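# Pull out right-side yellow rod and rotate it flat

## Task

Take the yellow rod closest to the right arm and draw it outward until it stops, rotate it by 90 degrees so the figures on it end up horizontal, then leave the robot with nothing in contact with that rod.

## Robot and tools

Robot: two six-joint arms, left_arm and right_arm, each with a two-finger parallel gripper and a wrist camera (cam_left_wrist on left_arm, cam_right_wrist on right_arm, both 672x504 fisheye). The right arm's base sits near (-0.040, -0.349, +0.007) m in the scene frame and the left arm's near (-0.028, +0.289, +0.027) m.

Frames: the scene frame has its origin at table-top height midway between the arms, +z up, +x out across the table, and left_arm on the +y side. Each arm's end_effector_position (metres) and end_effector_quat_wxyz, and its camera pose, are reported in that arm's own base frame. The end-effector point lies between the finger pads, about 1 cm short of the tips; fingers point along the gripper's +z and close along its y. Reported hand poses can be a few centimetres off.

Joint order (used in every row and every per-joint list in results): wrist pitch (joint4), shoulder (joint2), wrist yaw (joint5), wrist roll (joint6), elbow (joint3), waist (joint1). Stated ranges in rad: waist -2.618 to 3.054, shoulder 0.000 to 3.142, elbow 0.000 to 3.142, wrist pitch -1.571 to 1.571, wrist yaw -1.571 to 1.571, wrist roll -2.094 to 2.094.

A row is one flat list of 14 numbers, each in [-1, 1], always covering both arms: left_arm's six joint numbers then its opening, followed by right_arm's six then its opening. Joint numbers are offsets, not poses: they count from the 'Joint targets' line as it stood when the action (or move) began, scaled so 1.0 equals 2.224 rad for waist, shoulder and elbow and 8.485 rad for the three wrist joints. Sending 0 for a joint keeps its current target. The opening is absolute: +1 fully open, -1 closed; to leave a gripper unchanged resend its current command, since 0 means half-way.

execute_actions(actions, cameras): actions is a list of actions; each action is up to 15 rows, one per 1/30 s step, and the final row is held to fill 15 steps. Every row in an action is measured from the targets at that action's start, so repeating an offset in the next action moves further. An empty list just reports state and images. An action that would push any joint more than 0.059 rad beyond its range is rejected for both arms; if the first one is bad, the whole call is rejected. Joints driven into a limit produce 'joint sent to its limit'.

move(target, speed, blend, opening_speed, blocking, cameras): target is one 14-number row or a list of up to 15 rows, all offsets from the same current Joint targets (not chained). All joints travel together, so the hand follows a curve and nothing is avoided. speed is the top rad/s of the joint with furthest to go (0.01 to 12.57, default 0.5), one number or one per target. blend (rad) rounds corners between listed targets. opening_speed (0.2 or more, per second on the -1..+1 scale) ramps the fingers. blocking=false returns after about 0.5 s while the motion continues. Each path lasts at least 0.5 s and is cut off after 10 s. The result adds a 'move:' line: done, off_target (resting more than 0.035 rad from target), moving, held, or fault, plus limits=held if steps were withheld. Done does not prove there is no contact.

wait(seconds 0 to 10) lets time pass holding the last command. stop brakes a running move. zoom_image(camera, region [x0, y0, x1, y1], up to 504x504 px) enlarges part of the newest image from cam_left_wrist or cam_right_wrist. read_manual returns licence text only. finished_scene(scene) closes the current scene by its number and cannot be undone; call it only once the rod is out, turned, and untouched.

Results: Joint positions and Joint velocities give per-arm blocks in the joint order above (rad, rad/s), then finger gap in m (0.094 m fully open). grip_measured uses the command scale and reads slightly wide when empty; on a hard part it settles a bit narrower than the part. Joint targets is the base for your next offsets. Joint torques follow the same order, include the arm's own weight, and numbers 2, 5 and 6 wrap at ±28 N m. 'joint command not followed' means the clearance check altered some steps. Calls that ran actions list joint positions at sampled steps.

Motion limits: each target can lead its measured angle only by 0.339 rad (large joints) or 2.2 rad (wrist); targets implying more than 200 mm of hand travel are scaled back, so big motions need several actions. Tiny turns may not start.

Avoid: collisions or squeezes between the two arms (can end the scene), gripping the other arm's fingers, fast impacts, pressing well past a contact, releasing the rod while it moves, and knocking things over. If an arm is stuck pushing, command its targets back past its measured positions. Motors heat when holding loads, staying stretched, or straining at unreachable poses; MOTOR HOT appears near 75 °C, at 90 °C the arm folds and idles, at 100 °C it goes limp. A camera cable touching the rod counts as touching it.

Each tool is called as a command line: name --argument value for each argument, lists and objects as JSON in quotes; but a table of rows of numbers goes row by row, as --pt "numbers of a row", without its own name.

## Session

execute_actions --actions '[]'

Scene clock: 0.00 s.
left_arm: end_effector_position=(+0.4007, +0.0076, +0.1253) grip_measured=+1.000 end_effector_quat_wxyz=(+0.625, -0.028, +0.778, +0.057) | right_arm: end_effector_position=(+0.3999, -0.0295, +0.1148) grip_measured=+1.000 end_effector_quat_wxyz=(+0.608, +0.063, +0.791, -0.024)
Joint names: [wrist pitch, shoulder, wrist yaw, wrist roll, elbow, waist]
Joint positions: left_arm=[0.966 1.539 -0.191 0.014 0.356 -0.068 0.094] | right_arm=[0.914 1.54 0.071 0.059 0.363 -0.045 0.094]
Joint velocities: within noise
Joint torques (N m): no reading
Heat: left arm: 47 °C; right arm: 43 °C.
Joint targets: left_arm=[0.959 1.536 -0.192 0.014 0.359 -0.068] | right_arm=[0.904 1.537 0.071 0.060 0.366 -0.045]
Tool commands: left_gripper/opening=+1.0 right_gripper/opening=+1.0

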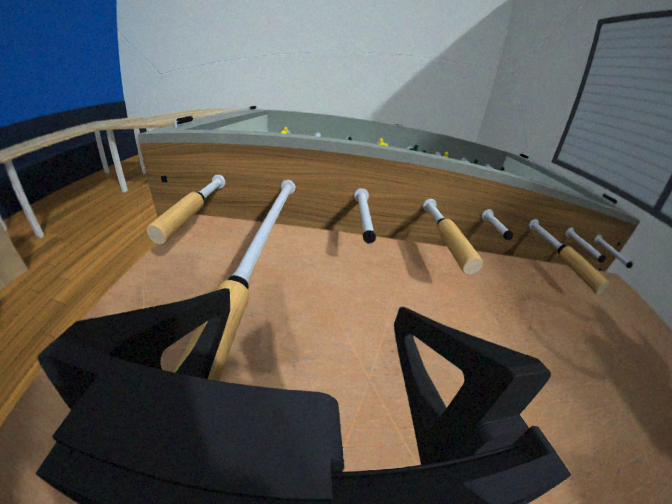

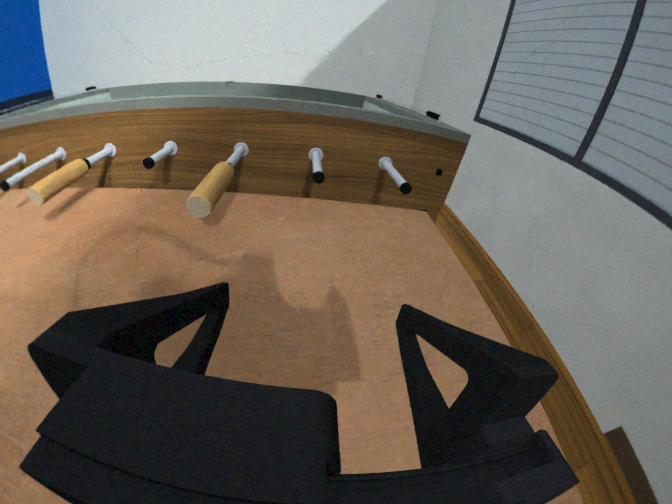

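zoom_image --camera "cam_left_wrist" --region '[130, 90, 400, 290]'

zoom_image --camera "cam_left_wrist" --region '[370, 100, 640, 300]'

zoom_image --camera "cam_right_wrist" --region '[130, 70, 460, 240]'

Scaled by 1.867 from the camera's 672x504 image, which has a finer 960x720 frame.

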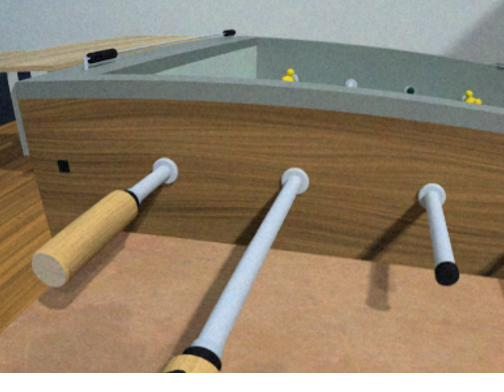

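Scaled by 1.867 from the camera's 672x504 image, which has a finer 960x720 frame.

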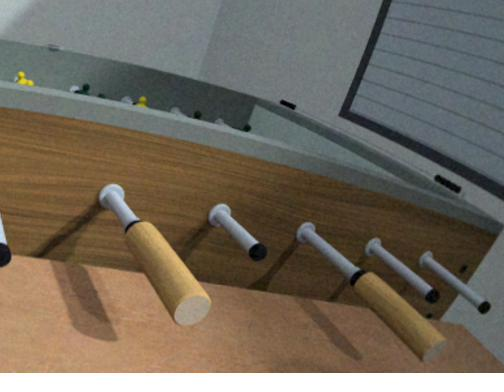

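Scaled by 1.527 from the camera's 672x504 image, which has a finer 960x720 frame.

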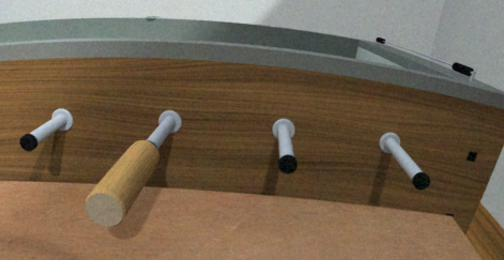

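move --target '[0,0,0,0,0,0,1,0.0592,0.3772,0.0250,-0.0071,0.2716,0.1437,1]' --speed 0.8 --cameras '["cam_right_wrist"]'

Scene clock: 111.23 s.
left_arm: end_effector_position=(+0.4007, +0.0076, +0.1253) grip_measured=+1.000 end_effector_quat_wxyz=(+0.625, -0.028, +0.778, +0.057) | right_arm: end_effector_position=(+0.5404, +0.1019, +0.0681) grip_measured=+1.000 end_effector_quat_wxyz=(+0.701, +0.002, +0.714, -0.003)
Joint names: [wrist pitch, shoulder, wrist yaw, wrist roll, elbow, waist]
Joint positions: left_arm=[0.966 1.539 -0.191 0.014 0.356 -0.068 0.094] | right_arm=[1.388 2.359 0.282 0.004 0.951 0.275 0.094]
Joint velocities: within noise
Joint torques (N m): left_arm=[1.86 -6.35 -0.04 0.01 5.31 -0.02] | right_arm=[1.89 -8.38 0.07 -0.04 5.53 0.01]
Heat: left arm: 45 °C; right arm: 44 °C.
Joint targets: left_arm=[0.959 1.536 -0.192 0.014 0.359 -0.068] | right_arm=[1.406 2.376 0.283 0.000 0.970 0.275]
move: done
camera_calibration:
cam_right_wrist: T_world_to_cam=[[-0.0529687, -0.982182, 0.180315, 0.107158], [-0.416576, -0.142373, -0.897883, 0.333446], [0.907557, -0.122675, -0.401612, -0.332769], [0, 0, 0, 1]] pos_world=[0.446588, 0.1119, 0.14643]
Images, in order (width x height): cam_right_wrist 672x504.

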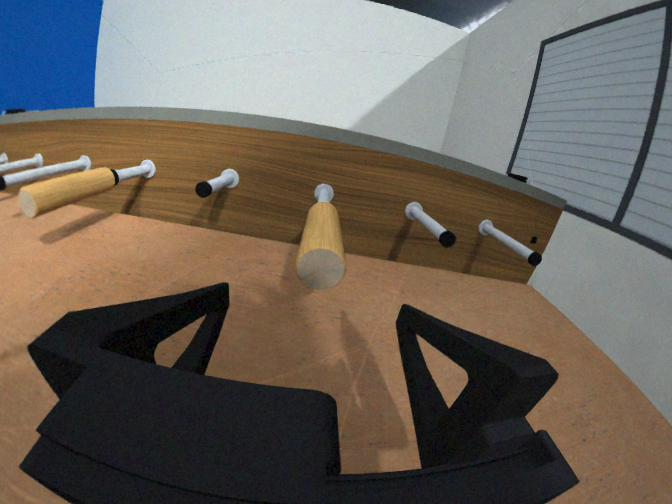

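move --pt "0 0 0 0 0 0 1 -0.0298 0.0710 -0.0064 0 0.1848 -0.0229 1" --pt "0 0 0 0 0 0 1 -0.0298 0.0710 -0.0064 0 0.1848 -0.0229 -0.4" --speed 0.5 --opening_speed 1.0 --cameras '["cam_right_wrist"]'

Scene clock: 132.70 s.
left_arm: end_effector_position=(+0.4007, +0.0076, +0.1253) grip_measured=+1.000 end_effector_quat_wxyz=(+0.625, -0.028, +0.778, +0.057) | right_arm: end_effector_position=(+0.6241, +0.1035, +0.0822) grip_measured=-0.308 end_effector_quat_wxyz=(+0.715, +0.007, +0.700, -0.001)
Joint names: [wrist pitch, shoulder, wrist yaw, wrist roll, elbow, waist]
Joint positions: left_arm=[0.966 1.539 -0.191 0.014 0.356 -0.068 0.094] | right_arm=[1.168 2.505 0.242 0.003 1.359 0.23 0.033]
Joint velocities: within noise
Joint torques (N m): left_arm=[1.84 -6.38 -0.05 0.01 5.31 -0.03] | right_arm=[1.59 -9.4 -0.11 -0.04 7.08 -0.55]
Heat: left arm: 45 °C; right arm: 45 °C.
Joint targets: left_arm=[0.959 1.536 -0.192 0.014 0.359 -0.068] | right_arm=[1.154 2.534 0.229 0.000 1.381 0.224]
move: done
camera_calibration:
cam_right_wrist: T_world_to_cam=[[-0.0644153, -0.983565, 0.168675, 0.118845], [-0.38107, -0.131973, -0.915078, 0.359344], [0.922299, -0.123222, -0.366306, -0.414949], [0, 0, 0, 1]] pos_world=[0.527298, 0.113184, 0.156783]
Images, in order (width x height): cam_right_wrist 672x504.

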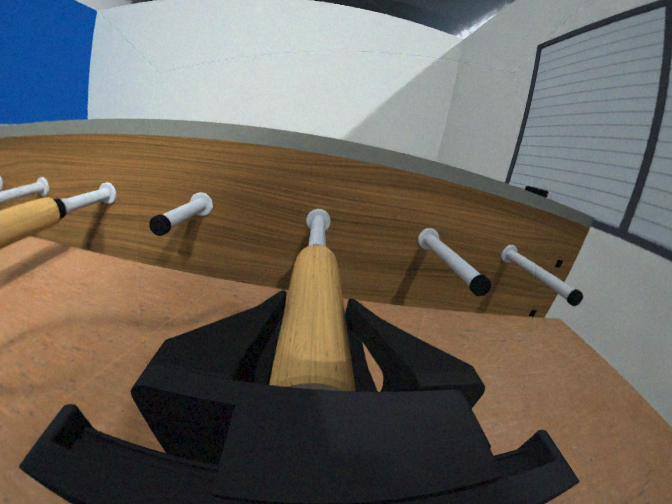

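move --pt "0 0 0 0 0 0 1 0 0 0 0.1851 0 0 -0.4" --pt "0 0 0 0 0 0 1 0.0198 -0.0684 0.0041 0.1851 -0.1443 0.0157 -0.4" --pt "0 0 0 0 0 0 1 0.0408 -0.1112 0.0096 0.1851 -0.2671 0.0366 -0.4" --speed '[1.2,0.4,0.4]' --blend '[0,0.1,0]'

Scene clock: 169.70 s.
left_arm: end_effector_position=(+0.4007, +0.0076, +0.1253) grip_measured=+1.000 end_effector_quat_wxyz=(+0.625, -0.028, +0.778, +0.057) | right_arm: end_effector_position=(+0.5091, +0.0977, +0.0726) grip_measured=-0.308 end_effector_quat_wxyz=(+0.505, +0.503, +0.503, +0.489)
Joint names: [wrist pitch, shoulder, wrist yaw, wrist roll, elbow, waist]
Joint positions: left_arm=[0.966 1.539 -0.191 0.014 0.356 -0.068 0.094] | right_arm=[1.481 2.303 0.308 1.559 0.811 0.292 0.032]
Joint velocities: within noise
Joint torques (N m): left_arm=[1.84 -6.32 -0.04 0.01 5.35 -0.03] | right_arm=[1.88 -10.28 0.07 0.13 1.91 1.21]
Heat: left arm: 45 °C; right arm: 46 °C.
Joint targets: left_arm=[0.959 1.536 -0.192 0.014 0.359 -0.068] | right_arm=[1.499 2.287 0.310 1.570 0.787 0.305]
move: done
camera_calibration:
cam_right_wrist: T_world_to_cam=[[-0.0627646, -0.192159, -0.979355, 0.112596], [-0.385974, 0.909609, -0.153738, 0.151442], [0.920372, 0.368356, -0.131259, -0.377228], [0, 0, 0, 1]] pos_world=[0.41271, 0.0228375, 0.0840392]

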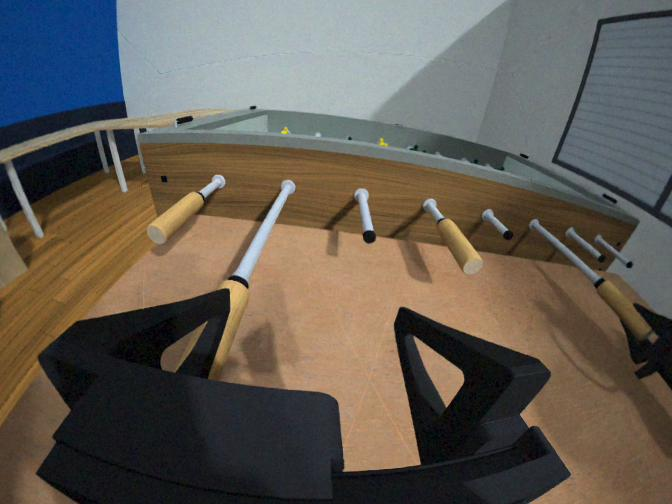

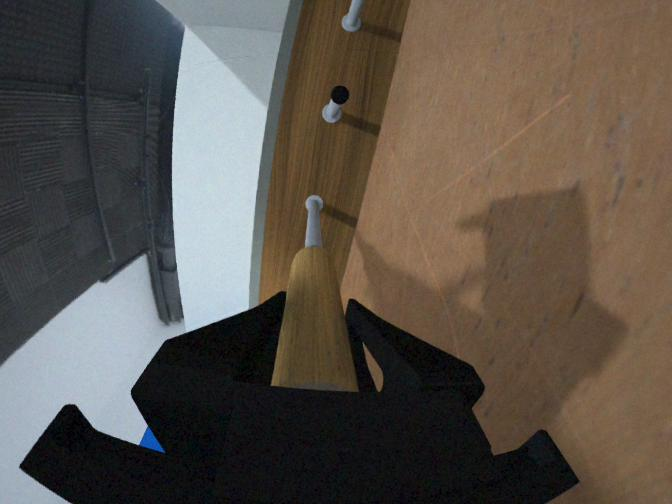

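move --pt "0 0 0 0 0 0 1 0 0 0 0 0 0 0.45" --pt "0 0 0 0 0 0 1 -0.0047 0.0107 -0.0812 0 0.0292 -0.1054 0.45" --pt "0 0 0 0 0 0 1 -0.0278 0.0621 -0.1530 0 0.1686 -0.1766 0.45" --pt "0 0 0 0 0 0 1 -0.0588 0.1495 -0.2060 0 0.3746 -0.1991 0.45" --speed 0.6 --blend '[0,0.1,0.1,0]' --opening_speed 1.5

Scene clock: 239.77 s.
left_arm: end_effector_position=(+0.4007, +0.0076, +0.1253) grip_measured=+1.000 end_effector_quat_wxyz=(+0.625, -0.028, +0.778, +0.057) | right_arm: end_effector_position=(+0.5423, +0.1076, +0.0837) grip_measured=+0.448 end_effector_quat_wxyz=(+0.096, +0.095, +0.700, +0.701)
Joint names: [wrist pitch, shoulder, wrist yaw, wrist roll, elbow, waist]
Joint positions: left_arm=[0.966 1.539 -0.191 0.014 0.356 -0.068 0.094] | right_arm=[1.004 2.592 -1.431 1.575 1.595 -0.131 0.068]
Joint velocities: within noise
Joint torques (N m): left_arm=[1.85 -6.37 -0.05 0.01 5.37 -0.05] | right_arm=[1.19 -10.14 -0.05 -0.05 7.41 -0.57]
Heat: left arm: 44 °C; right arm: 47 °C.
Joint targets: left_arm=[0.959 1.536 -0.192 0.014 0.359 -0.068] | right_arm=[1.001 2.619 -1.437 1.570 1.620 -0.138]
move: done
camera_calibration:
cam_right_wrist: T_world_to_cam=[[0.160271, -0.0944922, -0.98254, -0.00373413], [-0.978979, -0.142431, -0.145993, 0.591121], [-0.126149, 0.985284, -0.115334, 0.0898178], [0, 0, 0, 1]] pos_world=[0.590624, -0.00465483, 0.0929894]

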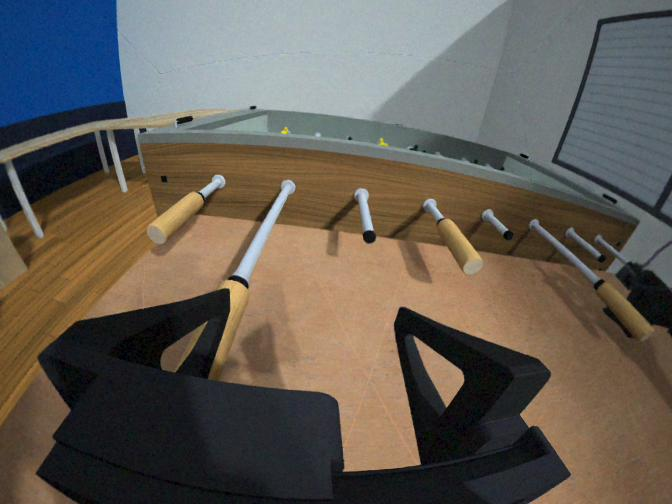

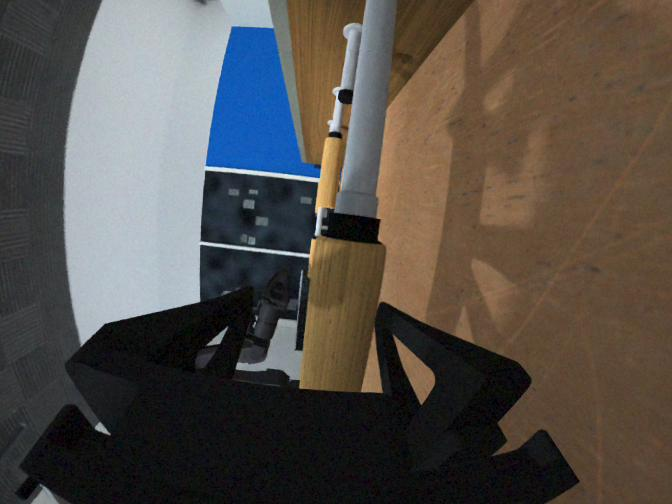

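move --pt "0 0 0 0 0 0 1 0 0 0 0 0 0 -0.4" --pt "0 0 0 0 0 0 1 0.0145 -0.0433 -0.0014 0 -0.0994 -0.0049 -0.4" --pt "0 0 0 0 0 0 1 0.0283 -0.0808 -0.0029 0 -0.1897 -0.0107 -0.4" --speed 0.3 --blend '[0,0.1,0]' --opening_speed 1.0

Scene clock: 255.87 s.
left_arm: end_effector_position=(+0.4007, +0.0076, +0.1253) grip_measured=+1.000 end_effector_quat_wxyz=(+0.625, -0.028, +0.778, +0.057) | right_arm: end_effector_position=(+0.5255, +0.0985, +0.0724) grip_measured=-0.300 end_effector_quat_wxyz=(+0.181, +0.181, +0.687, +0.680)
Joint names: [wrist pitch, shoulder, wrist yaw, wrist roll, elbow, waist]
Joint positions: left_arm=[0.966 1.539 -0.191 0.014 0.356 -0.068 0.094] | right_arm=[1.182 2.471 -1.184 1.548 1.267 -0.131 0.033]
Joint velocities: within noise
Joint torques (N m): left_arm=[1.84 -6.34 -0.05 0 5.3 -0.02] | right_arm=[1.91 -13.52 -3.04 0.26 -0.16 -2.74]
Heat: left arm: 44 °C; right arm: 46 °C.
Joint targets: left_arm=[0.959 1.536 -0.192 0.014 0.359 -0.068] | right_arm=[1.241 2.439 -1.462 1.570 1.198 -0.162]
move: off_target (right_arm); right_arm: the wrist yaw is farthest, 0.277 rad from its target
camera_calibration:
cam_right_wrist: T_world_to_cam=[[0.128643, -0.139248, -0.981866, 0.00791674], [-0.98467, 0.0996737, -0.143146, 0.550646], [0.117799, 0.985228, -0.124291, -0.0321048], [0, 0, 0, 1]] pos_world=[0.544968, -0.022152, 0.0826055]

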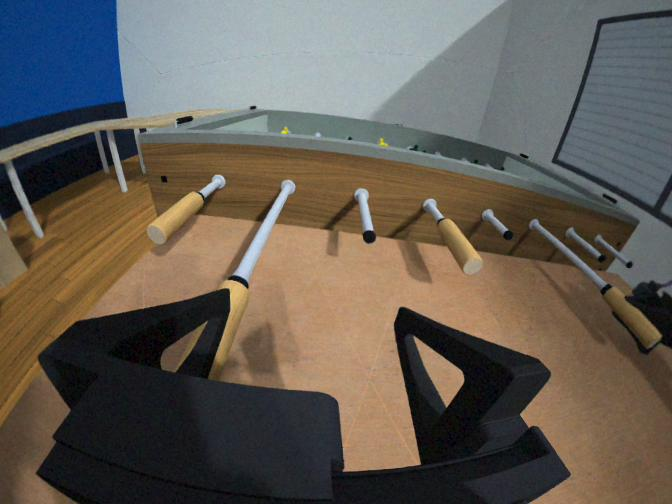

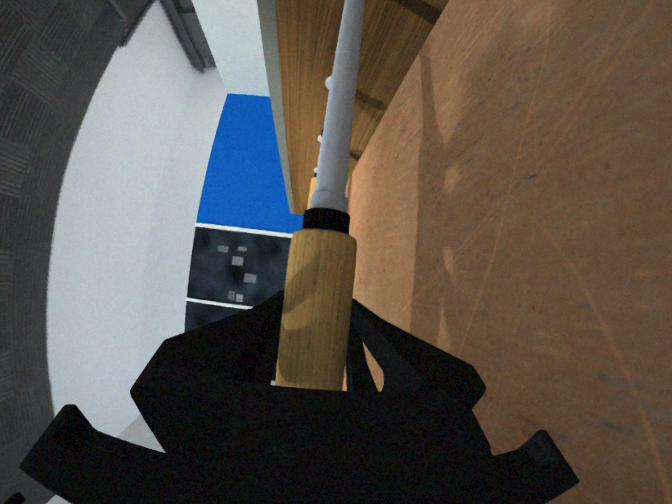

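move --pt "0 0 0 0 0 0 1 -0.0063 0.0130 0.030 0 0.028 0.0125 -0.4" --pt "0 0 0 0 0 0 1 -0.0063 0.0130 0.030 0 0.028 0.0125 0.45" --pt "0 0 0 0 0 0 1 0.0053 -0.0130 0.0066 0 -0.0333 -0.0860 0.45" --speed 0.4 --opening_speed 1.0

Scene clock: 285.47 s.
left_arm: end_effector_position=(+0.4007, +0.0076, +0.1253) grip_measured=+1.000 end_effector_quat_wxyz=(+0.625, -0.028, +0.778, +0.057) | right_arm: end_effector_position=(+0.4793, +0.0100, +0.0629) grip_measured=+0.448 end_effector_quat_wxyz=(+0.155, +0.214, +0.679, +0.685)
Joint names: [wrist pitch, shoulder, wrist yaw, wrist roll, elbow, waist]
Joint positions: left_arm=[0.966 1.539 -0.191 0.014 0.356 -0.068 0.094] | right_arm=[1.216 2.434 -1.399 1.575 1.14 -0.356 0.068]
Joint velocities: within noise
Joint torques (N m): left_arm=[1.85 -6.35 -0.04 0.01 5.35 -0.06] | right_arm=[1.89 -12.15 -0.12 -0.04 3.06 0.36]
Heat: left arm: 43 °C; right arm: 49 °C.
Joint targets: left_arm=[0.959 1.536 -0.192 0.014 0.359 -0.068] | right_arm=[1.286 2.411 -1.406 1.570 1.124 -0.353]
move: off_target (right_arm); target 2's new numbers were sent with right_arm's wrist yaw 0.041 rad from that target; right_arm: the wrist pitch is farthest, 0.070 rad from its target
camera_calibration:
cam_right_wrist: T_world_to_cam=[[0.0524296, -0.102897, -0.993309, 0.029118], [-0.991282, 0.115036, -0.0642392, 0.510675], [0.120876, 0.988018, -0.0959685, 0.0560318], [0, 0, 0, 1]] pos_world=[0.497923, -0.11111, 0.0671058]

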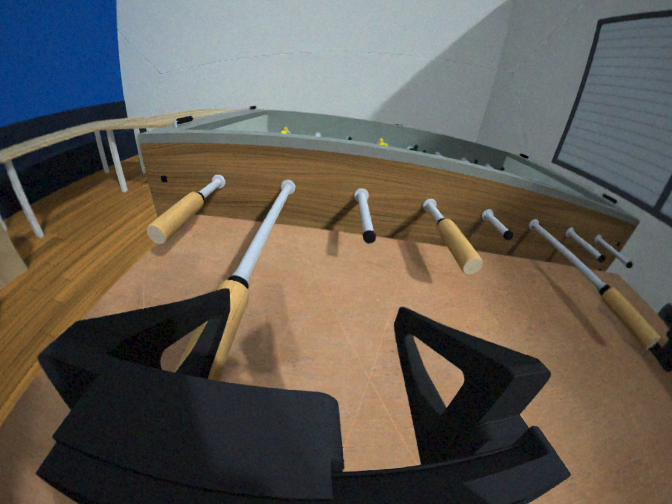

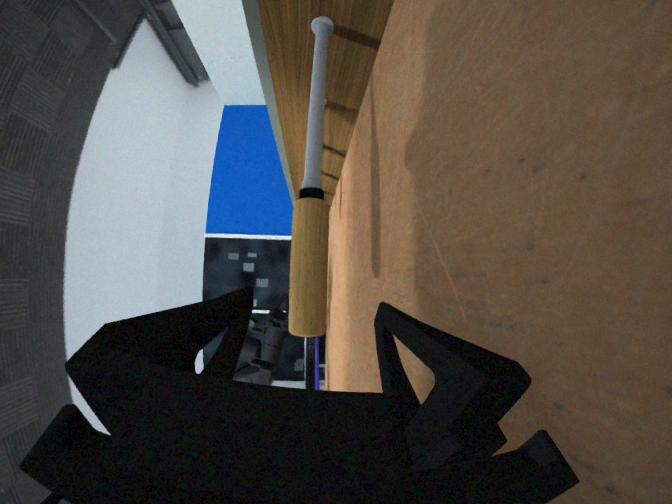

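finished_scene --scene 1

The scene is finished: the task was done.


## Next scene

The same job, from a new start.

execute_actions --actions '[]'

Scene clock: 0.00 s.
left_arm: end_effector_position=(+0.3899, -0.0004, +0.1147) grip_measured=+1.000 end_effector_quat_wxyz=(+0.609, -0.026, +0.793, +0.006) | right_arm: end_effector_position=(+0.3960, -0.0474, +0.1154) grip_measured=+1.000 end_effector_quat_wxyz=(+0.595, +0.094, +0.794, -0.086)
Joint names: [wrist pitch, shoulder, wrist yaw, wrist roll, elbow, waist]
Joint positions: left_arm=[0.911 1.495 -0.08 -0.043 0.322 -0.04 0.094] | right_arm=[0.848 1.518 0.234 0.044 0.38 -0.018 0.094]
Joint velocities: within noise
Joint torques (N m): no reading
Heat: left arm: 42 °C; right arm: 40 °C.
Joint targets: left_arm=[0.899 1.493 -0.081 -0.042 0.324 -0.040] | right_arm=[0.837 1.515 0.234 0.045 0.383 -0.018]
Tool commands: left_gripper/opening=+1.0 right_gripper/opening=+1.0
camera_calibration:
cam_left_wrist: T_world_to_cam=[[0.0222135, -0.980285, 0.196335, -0.0420869], [-0.593611, -0.170951, -0.786385, 0.357186], [0.804446, -0.0990782, -0.585705, -0.125405], [0, 0, 0, 1]] pos_world=[0.313846, 0.00737939, 0.215698]
cam_right_wrist: T_world_to_cam=[[-0.244005, -0.947103, 0.208463, 0.0183839], [-0.655393, 0.00260904, -0.755284, 0.379511], [0.714788, -0.320918, -0.621361, -0.108823], [0, 0, 0, 1]] pos_world=[0.331, -0.0185021, 0.215188]

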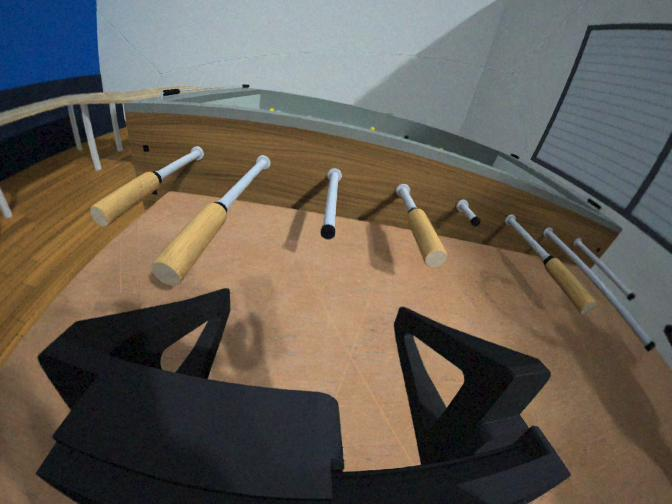

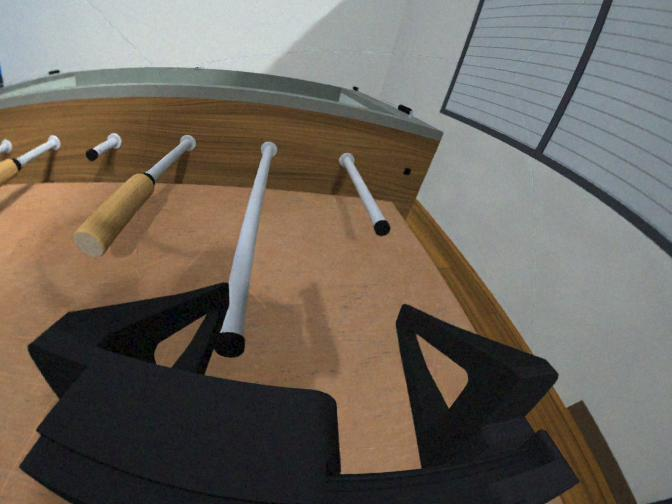

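move --pt "0 0 0 0 0 0 1 0.0840 0.2630 0.0442 -0.0053 0.1565 0.2442 1" --pt "0 0 0 0 0 0 1 0.0840 0.3506 0.0442 -0.0053 0.1565 0.2442 1" --speed '[0.9,0.5]' --blend '[0.05,0]' --cameras '["cam_right_wrist"]'

Scene clock: 61.13 s.
left_arm: end_effector_position=(+0.3899, -0.0004, +0.1147) grip_measured=+1.000 end_effector_quat_wxyz=(+0.609, -0.026, +0.793, +0.006) | right_arm: end_effector_position=(+0.4566, +0.1497, +0.0563) grip_measured=+1.000 end_effector_quat_wxyz=(+0.681, +0.013, +0.731, -0.042)
Joint names: [wrist pitch, shoulder, wrist yaw, wrist roll, elbow, waist]
Joint positions: left_arm=[0.911 1.495 -0.08 -0.043 0.322 -0.04 0.094] | right_arm=[1.481 2.281 0.606 0.004 0.717 0.527 0.094]
Joint velocities: within noise
Joint torques (N m): left_arm=[1.9 -5.81 -0.04 0.01 5.34 -0.05] | right_arm=[2.3 -7.39 0.1 -0.04 4.27 -0.16]
Heat: left arm: 41 °C; right arm: 42 °C.
Joint targets: left_arm=[0.899 1.493 -0.081 -0.042 0.324 -0.040] | right_arm=[1.550 2.295 0.609 0.000 0.731 0.525]
move: off_target (right_arm); right_arm: the wrist pitch is farthest, 0.069 rad from its target
camera_calibration:
cam_right_wrist: T_world_to_cam=[[-0.111934, -0.968258, 0.223491, 0.174101], [-0.472104, -0.146085, -0.869354, 0.319086], [0.874408, -0.202821, -0.440766, -0.226297], [0, 0, 0, 1]] pos_world=[0.368005, 0.16929, 0.138745]
Images, in order (width x height): cam_right_wrist 672x504.

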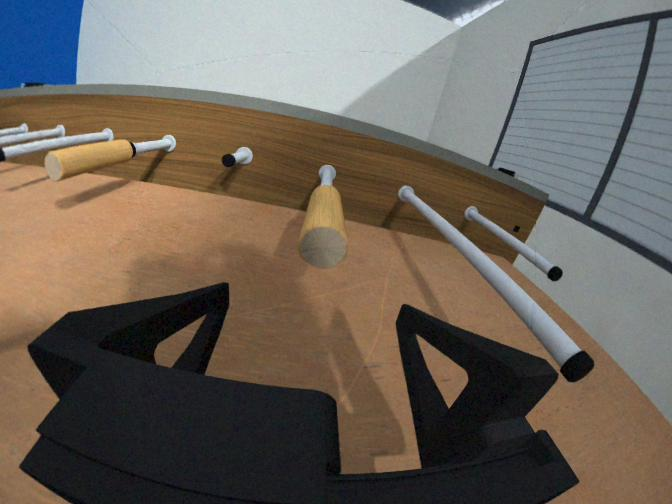

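move --pt "0 0 0 0 0 0 1 -0.0285 0.0567 -0.0156 0 0.1673 -0.0576 1" --pt "0 0 0 0 0 0 1 -0.0285 0.0567 -0.0156 0 0.1673 -0.0576 -0.4" --pt "0 0 0 0 0 0 1 -0.0285 0.0567 -0.0156 -0.1851 0.1673 -0.0576 -0.4" --speed '[0.5,0.5,1.2]' --opening_speed 1.2 --cameras '["cam_right_wrist"]'

Scene clock: 85.13 s.
left_arm: end_effector_position=(+0.3899, -0.0004, +0.1147) grip_measured=+1.000 end_effector_quat_wxyz=(+0.609, -0.026, +0.793, +0.006) | right_arm: end_effector_position=(+0.5505, +0.1457, +0.0747) grip_measured=-0.310 end_effector_quat_wxyz=(+0.485, -0.476, +0.521, -0.516)
Joint names: [wrist pitch, shoulder, wrist yaw, wrist roll, elbow, waist]
Joint positions: left_arm=[0.911 1.495 -0.08 -0.043 0.322 -0.04 0.094] | right_arm=[1.321 2.405 0.477 -1.558 1.087 0.401 0.032]
Joint velocities: within noise
Joint torques (N m): left_arm=[1.88 -5.82 -0.03 0.01 5.35 -0.03] | right_arm=[1.59 -9.25 0.03 -0.16 5.63 -0.34]
Heat: left arm: 41 °C; right arm: 45 °C.
Joint targets: left_arm=[0.899 1.493 -0.081 -0.042 0.324 -0.040] | right_arm=[1.308 2.421 0.477 -1.570 1.103 0.397]
move: done
camera_calibration:
cam_right_wrist: T_world_to_cam=[[-0.0395796, 0.167508, 0.985076, -0.085426], [-0.467222, -0.874539, 0.129939, 0.407577], [0.883253, -0.455107, 0.112877, -0.310533], [0, 0, 0, 1]] pos_world=[0.461327, 0.229426, 0.0662431]
Images, in order (width x height): cam_right_wrist 672x504.

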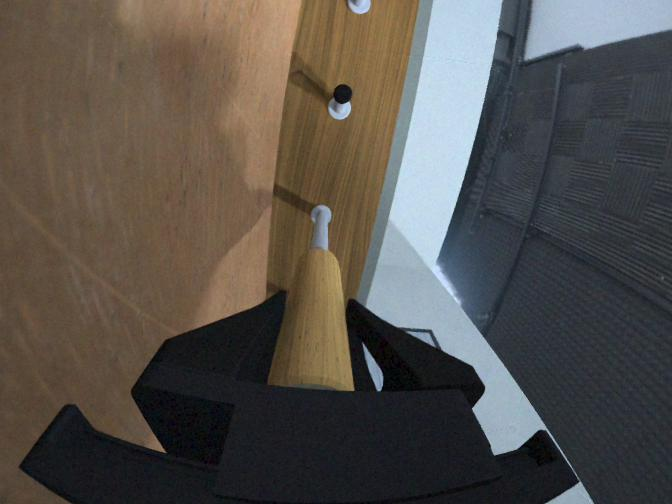

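move --pt "0 0 0 0 0 0 1 0.0117 -0.0287 0.0242 0 -0.0683 0.0473 -0.4" --pt "0 0 0 0 0 0 1 0.0164 -0.0379 0.0497 0 -0.0958 0.0907 -0.4" --pt "0 0 0 0 0 0 1 0.0206 -0.0456 0.0627 0 -0.1196 0.1177 -0.4" --speed '[0.3,0.25,0.15]' --blend '[0.08,0.05,0]'

Scene clock: 102.07 s.
left_arm: end_effector_position=(+0.3899, -0.0004, +0.1147) grip_measured=+1.000 end_effector_quat_wxyz=(+0.609, -0.026, +0.793, +0.006) | right_arm: end_effector_position=(+0.4703, +0.1577, +0.0704) grip_measured=-0.310 end_effector_quat_wxyz=(+0.428, -0.426, +0.565, -0.562)
Joint names: [wrist pitch, shoulder, wrist yaw, wrist roll, elbow, waist]
Joint positions: left_arm=[0.911 1.495 -0.08 -0.043 0.322 -0.04 0.094] | right_arm=[1.453 2.345 0.875 -1.564 0.89 0.601 0.032]
Joint velocities: within noise
Joint torques (N m): left_arm=[1.89 -5.75 -0.04 0 5.34 -0.08] | right_arm=[1.83 -11.47 1.52 -0.07 -0.28 5.23]
Heat: left arm: 41 °C; right arm: 44 °C.
Joint targets: left_arm=[0.899 1.493 -0.081 -0.042 0.324 -0.040] | right_arm=[1.483 2.319 1.009 -1.570 0.837 0.659]
move: off_target (right_arm); right_arm: the wrist yaw is farthest, 0.134 rad from its target
camera_calibration:
cam_left_wrist: T_world_to_cam=[[0.0222135, -0.980285, 0.196335, -0.0420869], [-0.593611, -0.170951, -0.786385, 0.357186], [0.804446, -0.0990782, -0.585705, -0.125405], [0, 0, 0, 1]] pos_world=[0.313846, 0.00737939, 0.215698]
cam_right_wrist: T_world_to_cam=[[0.00107973, 0.179567, 0.983745, -0.107343], [-0.629079, -0.764584, 0.140253, 0.439224], [0.77734, -0.619005, 0.112136, -0.158126], [0, 0, 0, 1]] pos_world=[0.39934, 0.257218, 0.0617276]

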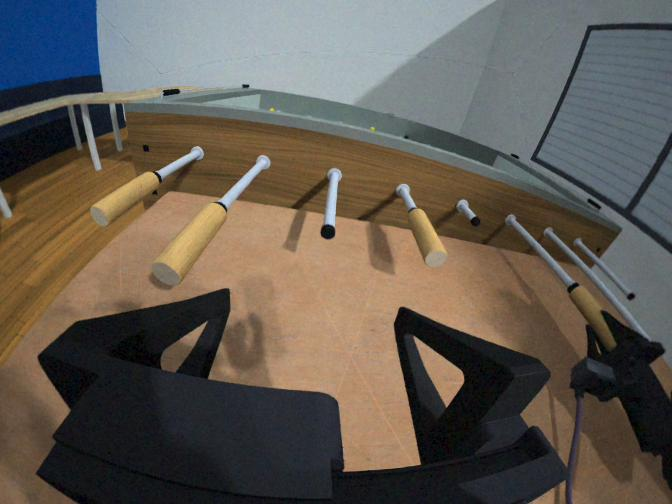

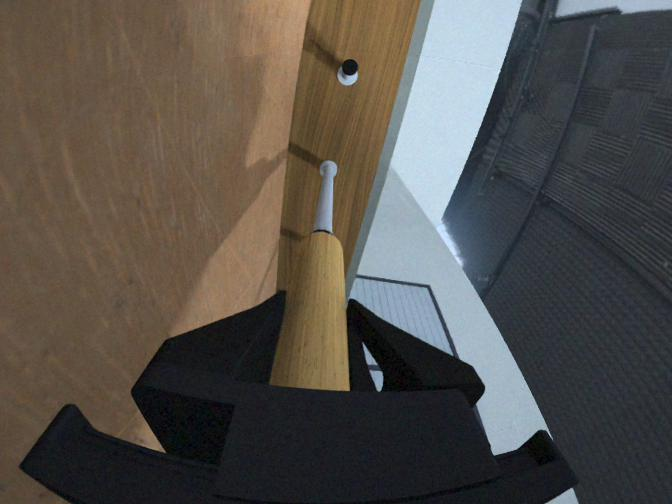

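move --pt "0 0 0 0 0 0 1 -0.003 0.009 -0.0141 0 0.0216 -0.0234 -0.4" --pt "0 0 0 0 0 0 1 -0.003 0.009 -0.0141 0 0.0216 -0.0234 0.45" --pt "0 0 0 0 0 0 1 -0.0257 0.0547 0.0145 0 0.1520 0.0776 0.45" --speed 0.4 --opening_speed 1.2

Scene clock: 122.67 s.
left_arm: end_effector_position=(+0.3899, -0.0004, +0.1147) grip_measured=+1.000 end_effector_quat_wxyz=(+0.609, -0.026, +0.793, +0.006) | right_arm: end_effector_position=(+0.4527, +0.2592, +0.0801) grip_measured=+0.448 end_effector_quat_wxyz=(+0.424, -0.419, +0.568, -0.567)
Joint names: [wrist pitch, shoulder, wrist yaw, wrist roll, elbow, waist]
Joint positions: left_arm=[0.911 1.495 -0.08 -0.043 0.322 -0.04 0.094] | right_arm=[1.269 2.416 1.126 -1.572 1.155 0.832 0.068]
Joint velocities: within noise
Joint torques (N m): left_arm=[1.88 -5.76 -0.03 0.02 5.33 -0.08] | right_arm=[1.4 -8.61 0.09 0.02 5.94 0.01]
Heat: left arm: 41 °C; right arm: 44 °C.
Joint targets: left_arm=[0.899 1.493 -0.081 -0.042 0.324 -0.040] | right_arm=[1.265 2.441 1.132 -1.570 1.175 0.831]
move: done
camera_calibration:
cam_left_wrist: T_world_to_cam=[[0.0222135, -0.980285, 0.196335, -0.0420869], [-0.593611, -0.170951, -0.786385, 0.357186], [0.804446, -0.0990782, -0.585705, -0.125405], [0, 0, 0, 1]] pos_world=[0.313846, 0.00737939, 0.215698]
cam_right_wrist: T_world_to_cam=[[-0.000810912, 0.179521, 0.983754, -0.13421], [-0.644929, -0.75192, 0.136683, 0.508543], [0.764242, -0.63434, 0.116388, -0.0730602], [0, 0, 0, 1]] pos_world=[0.383701, 0.360132, 0.0710237]

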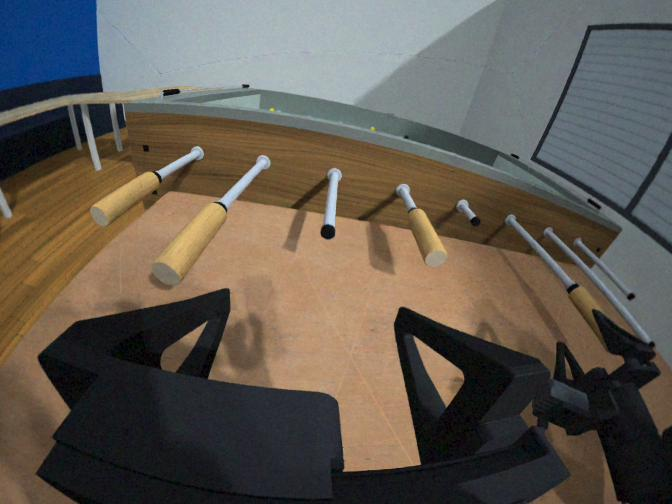

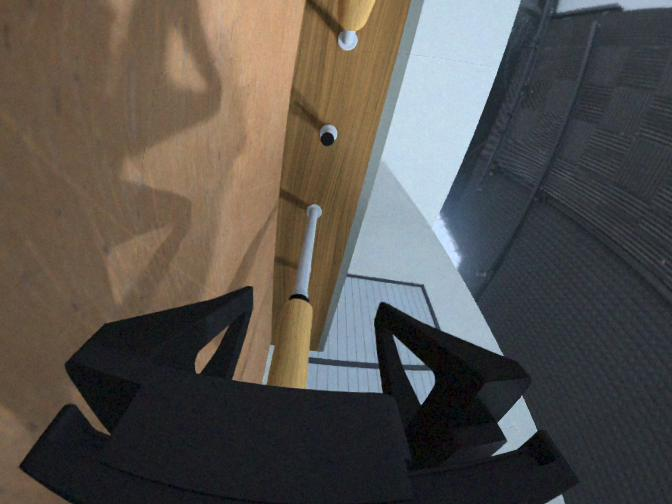

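finished_scene --scene 2

The scene is finished: the task was done.


## Next scene

The same job, from a new start.

execute_actions --actions '[]'

Scene clock: 0.00 s.
left_arm: end_effector_position=(+0.4127, +0.0165, +0.1264) grip_measured=+1.000 end_effector_quat_wxyz=(+0.618, -0.002, +0.786, +0.007) | right_arm: end_effector_position=(+0.3903, -0.0463, +0.1052) grip_measured=+1.000 end_effector_quat_wxyz=(+0.587, +0.098, +0.798, -0.097)
Joint names: [wrist pitch, shoulder, wrist yaw, wrist roll, elbow, waist]
Joint positions: left_arm=[0.901 1.55 0.039 0.018 0.411 0.054 0.094] | right_arm=[0.871 1.537 0.276 0.046 0.357 0.003 0.094]
Joint velocities: within noise
Joint torques (N m): no reading
Heat: left arm: 40 °C; right arm: 38 °C.
Joint targets: left_arm=[0.889 1.548 0.039 0.019 0.413 0.054] | right_arm=[0.861 1.534 0.277 0.048 0.360 0.003]
Tool commands: left_gripper/opening=+1.0 right_gripper/opening=+1.0
camera_calibration:
cam_left_wrist: T_world_to_cam=[[-0.0177666, -0.985889, 0.166453, -0.00796993], [-0.580802, -0.125334, -0.804339, 0.378982], [0.813851, -0.110967, -0.570379, -0.140833], [0, 0, 0, 1]] pos_world=[0.334589, 0.0240143, 0.225829]
cam_right_wrist: T_world_to_cam=[[-0.259, -0.939853, 0.222701, 0.0247898], [-0.669431, 0.00846419, -0.742826, 0.372487], [0.696262, -0.341475, -0.631359, -0.103415], [0, 0, 0, 1]] pos_world=[0.327779, -0.0151678, 0.20588]

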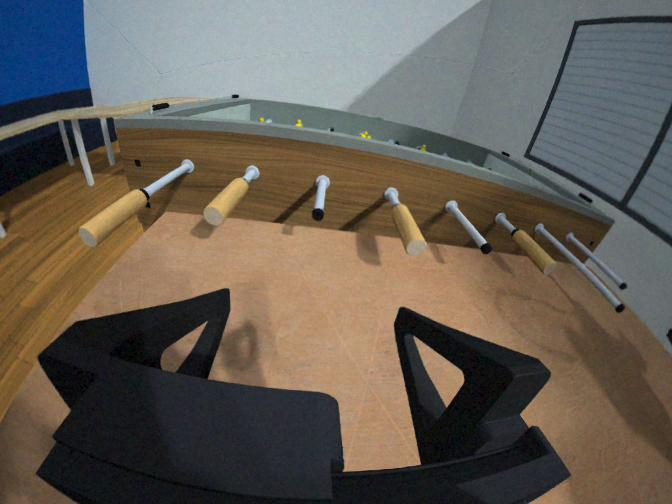

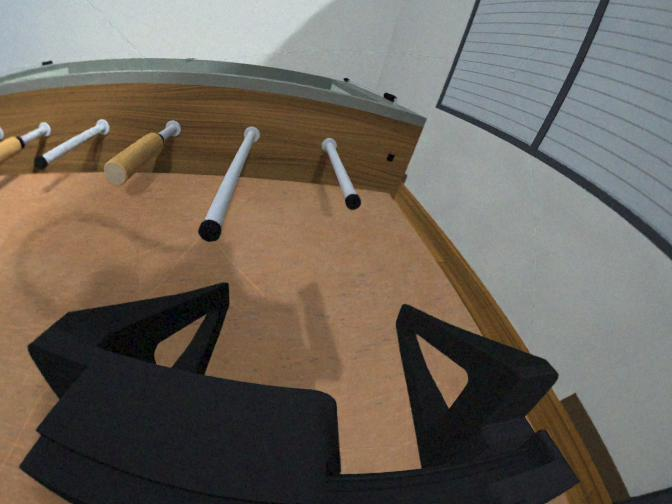

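move --pt "0 0 0 0 0 0 1 0.0441 0.3264 0.0279 -0.0057 0.3903 0.1929 1" --pt "0 0 0 0 0 0 1 0.0441 0.4178 0.0279 -0.0057 0.3903 0.1929 1" --speed '[0.9,0.5]' --blend '[0.05,0]' --cameras '["cam_right_wrist"]'

Scene clock: 35.47 s.
left_arm: end_effector_position=(+0.4127, +0.0165, +0.1264) grip_measured=+1.000 end_effector_quat_wxyz=(+0.618, -0.002, +0.786, +0.007) | right_arm: end_effector_position=(+0.5672, +0.1699, +0.0718) grip_measured=+1.000 end_effector_quat_wxyz=(+0.704, +0.026, +0.709, -0.027)
Joint names: [wrist pitch, shoulder, wrist yaw, wrist roll, elbow, waist]
Joint positions: left_arm=[0.901 1.55 0.039 0.018 0.411 0.054 0.094] | right_arm=[1.232 2.454 0.513 0.003 1.212 0.437 0.094]
Joint velocities: within noise
Joint torques (N m): left_arm=[1.86 -6.75 0 0.02 5.63 -0.05] | right_arm=[1.68 -10.36 0.08 -0.03 5.91 -0.43]
Heat: left arm: 40 °C; right arm: 40 °C.
Joint targets: left_arm=[0.889 1.548 0.039 0.019 0.413 0.054] | right_arm=[1.235 2.464 0.514 -0.001 1.228 0.432]
move: done
camera_calibration:
cam_right_wrist: T_world_to_cam=[[-0.121327, -0.976089, 0.180361, 0.21239], [-0.415703, -0.115036, -0.902196, 0.352774], [0.901372, -0.184437, -0.391806, -0.333968], [0, 0, 0, 1]] pos_world=[0.473447, 0.186297, 0.149114]
Images, in order (width x height): cam_right_wrist 672x504.

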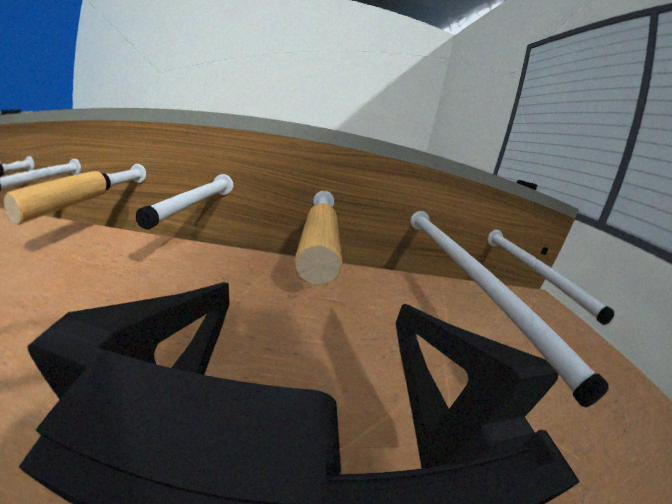

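move --pt "0 0 0 0 0 0 1 -0.0339 0.0989 -0.0097 0 0.2266 -0.0360 1" --pt "0 0 0 0 0 0 1 -0.0339 0.0989 -0.0097 0 0.2266 -0.0360 -0.4" --pt "0 0 0 0 0 0 1 -0.0339 0.0989 -0.0097 -0.1850 0.2266 -0.0360 -0.4" --speed '[0.5,0.5,1.2]' --opening_speed 1.2 --cameras '["cam_right_wrist"]'

Scene clock: 62.73 s.
left_arm: end_effector_position=(+0.4127, +0.0165, +0.1264) grip_measured=+1.000 end_effector_quat_wxyz=(+0.618, -0.002, +0.786, +0.007) | right_arm: end_effector_position=(+0.6600, +0.1648, +0.0786) grip_measured=-0.311 end_effector_quat_wxyz=(+0.484, -0.468, +0.525, -0.521)
Joint names: [wrist pitch, shoulder, wrist yaw, wrist roll, elbow, waist]
Joint positions: left_arm=[0.901 1.55 0.039 0.018 0.411 0.054 0.094] | right_arm=[0.964 2.661 0.451 -1.555 1.709 0.358 0.032]
Joint velocities: within noise
Joint torques (N m): left_arm=[1.87 -6.78 -0.02 0.02 5.6 -0.02] | right_arm=[1.52 -11.73 -0.17 -0.2 7.69 -0.47]
Heat: left arm: 40 °C; right arm: 41 °C.
Joint targets: left_arm=[0.889 1.548 0.039 0.019 0.413 0.054] | right_arm=[0.947 2.684 0.432 -1.570 1.732 0.352]
move: done
camera_calibration:
cam_right_wrist: T_world_to_cam=[[-0.0451473, 0.162221, 0.985721, -0.0837865], [-0.483205, -0.867164, 0.120578, 0.485056], [0.874342, -0.470862, 0.117536, -0.390901], [0, 0, 0, 1]] pos_world=[0.57238, 0.250154, 0.070048]
Images, in order (width x height): cam_right_wrist 672x504.

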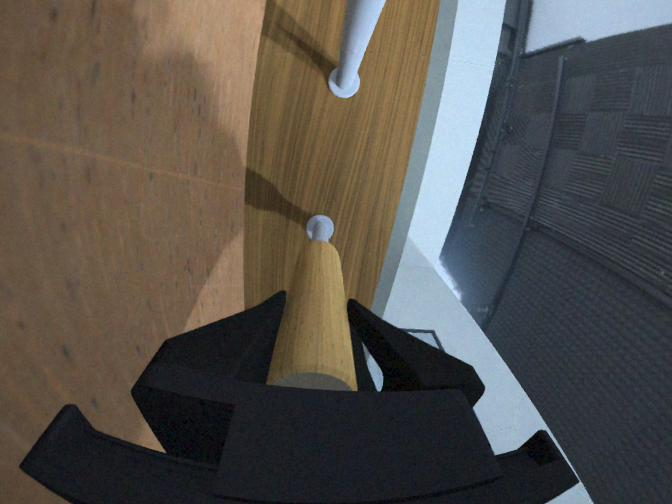

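move --pt "0 0 0 0 0 0 1 0.0302 -0.0906 0.0093 0 -0.2035 0.0355 -0.4" --pt "0 0 0 0 0 0 1 0.0524 -0.1436 0.0239 0 -0.3415 0.0822 -0.4" --pt "0 0 0 0 0 0 1 0.0627 -0.1632 0.0365 0 -0.4002 0.1170 -0.4" --speed '[0.4,0.35,0.15]' --blend '[0.1,0.04,0]'

Scene clock: 70.37 s.
left_arm: end_effector_position=(+0.4127, +0.0165, +0.1264) grip_measured=+1.000 end_effector_quat_wxyz=(+0.618, -0.002, +0.786, +0.007) | right_arm: end_effector_position=(+0.4881, +0.1802, +0.0709) grip_measured=-0.311 end_effector_quat_wxyz=(+0.476, -0.472, +0.527, -0.522)
Joint names: [wrist pitch, shoulder, wrist yaw, wrist roll, elbow, waist]
Joint positions: left_arm=[0.901 1.55 0.039 0.018 0.411 0.054 0.094] | right_arm=[1.434 2.352 0.668 -1.561 0.916 0.566 0.032]
Joint velocities: within noise
Joint torques (N m): left_arm=[1.87 -6.78 -0.01 0.02 5.65 -0.05] | right_arm=[2.02 -12.33 0.84 -0.1 -1.74 4.21]
Heat: left arm: 40 °C; right arm: 42 °C.
Joint targets: left_arm=[0.889 1.548 0.039 0.019 0.413 0.054] | right_arm=[1.479 2.320 0.741 -1.570 0.842 0.612]
move: off_target (right_arm); right_arm: the elbow is farthest, 0.075 rad from its target
camera_calibration:
cam_left_wrist: T_world_to_cam=[[-0.0177666, -0.985889, 0.166453, -0.00796993], [-0.580802, -0.125334, -0.804339, 0.378982], [0.813851, -0.110967, -0.570379, -0.140833], [0, 0, 0, 1]] pos_world=[0.334589, 0.0240143, 0.225829]
cam_right_wrist: T_world_to_cam=[[-0.0299189, 0.173546, 0.984371, -0.095766], [-0.489312, -0.861285, 0.136974, 0.41701], [0.871595, -0.477567, 0.110687, -0.229355], [0, 0, 0, 1]] pos_world=[0.401088, 0.266252, 0.0625365]

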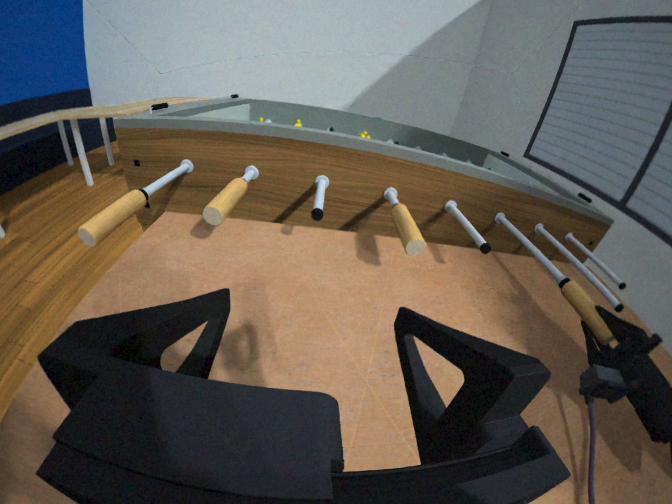

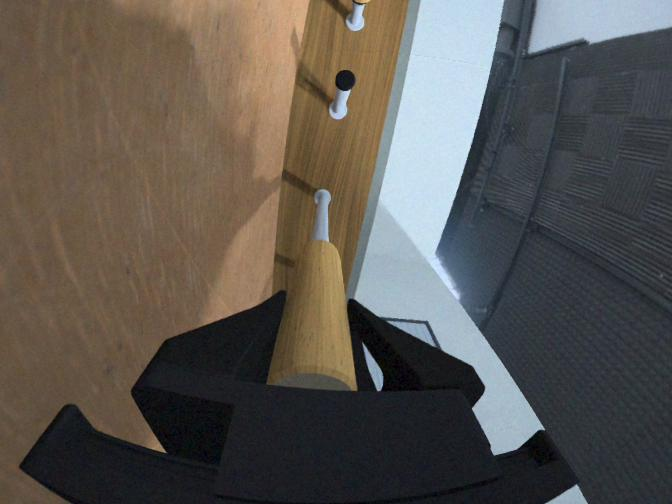

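move --pt "0 0 0 0 0 0 1 -0.0041 0.0112 -0.0077 0 0.0292 -0.0180 -0.4" --pt "0 0 0 0 0 0 1 -0.0041 0.0112 -0.0077 0 0.0292 -0.0180 0.45" --pt "0 0 0 0 0 0 1 -0.0285 0.0625 0.0326 0 0.1709 0.0926 0.45" --speed 0.4 --opening_speed 1.2

Scene clock: 83.20 s.
left_arm: end_effector_position=(+0.4127, +0.0165, +0.1264) grip_measured=+1.000 end_effector_quat_wxyz=(+0.618, -0.002, +0.786, +0.007) | right_arm: end_effector_position=(+0.4673, +0.2797, +0.0810) grip_measured=+0.448 end_effector_quat_wxyz=(+0.453, -0.446, +0.546, -0.546)
Joint names: [wrist pitch, shoulder, wrist yaw, wrist roll, elbow, waist]
Joint positions: left_arm=[0.901 1.55 0.039 0.018 0.411 0.054 0.094] | right_arm=[1.244 2.434 1.012 -1.573 1.202 0.819 0.068]
Joint velocities: within noise
Joint torques (N m): left_arm=[1.85 -6.8 -0.01 0.02 5.65 -0.06] | right_arm=[1.38 -8.99 0.1 0.04 6.11 0.02]
Heat: left arm: 40 °C; right arm: 43 °C.
Joint targets: left_arm=[0.889 1.548 0.039 0.019 0.413 0.054] | right_arm=[1.238 2.459 1.018 -1.570 1.222 0.818]
move: done
camera_calibration:
cam_left_wrist: T_world_to_cam=[[-0.0177666, -0.985889, 0.166453, -0.00796993], [-0.580802, -0.125334, -0.804339, 0.378982], [0.813851, -0.110967, -0.570379, -0.140833], [0, 0, 0, 1]] pos_world=[0.334589, 0.0240143, 0.225829]
cam_right_wrist: T_world_to_cam=[[-0.0213789, 0.178379, 0.98373, -0.128926], [-0.566124, -0.813166, 0.135147, 0.513763], [0.824043, -0.554024, 0.118369, -0.12188], [0, 0, 0, 1]] pos_world=[0.388532, 0.373248, 0.0718216]

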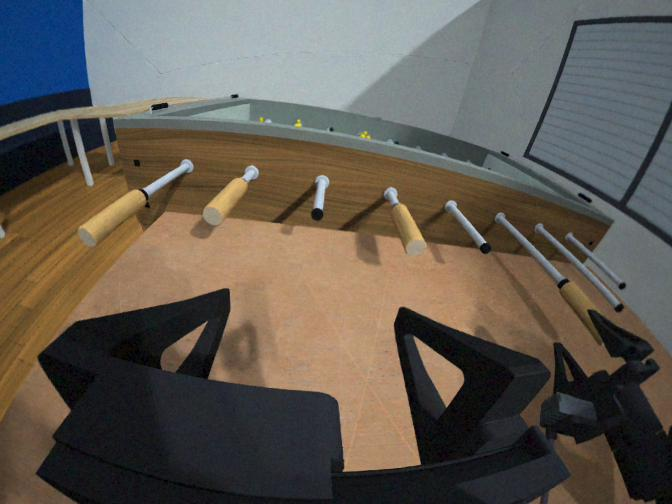

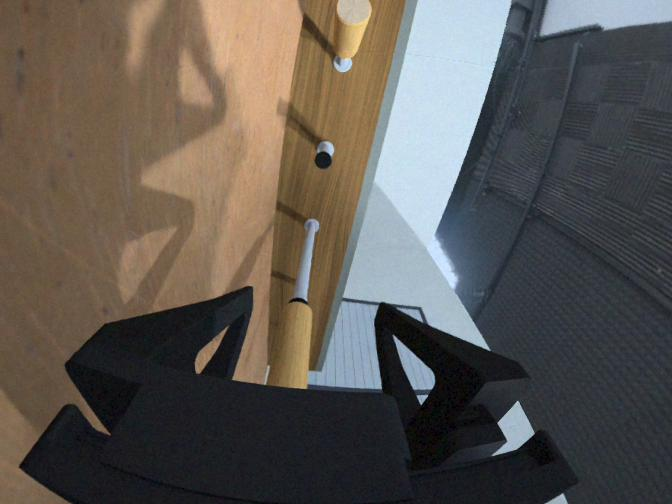

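finished_scene --scene 3

The scene is finished: the task was done.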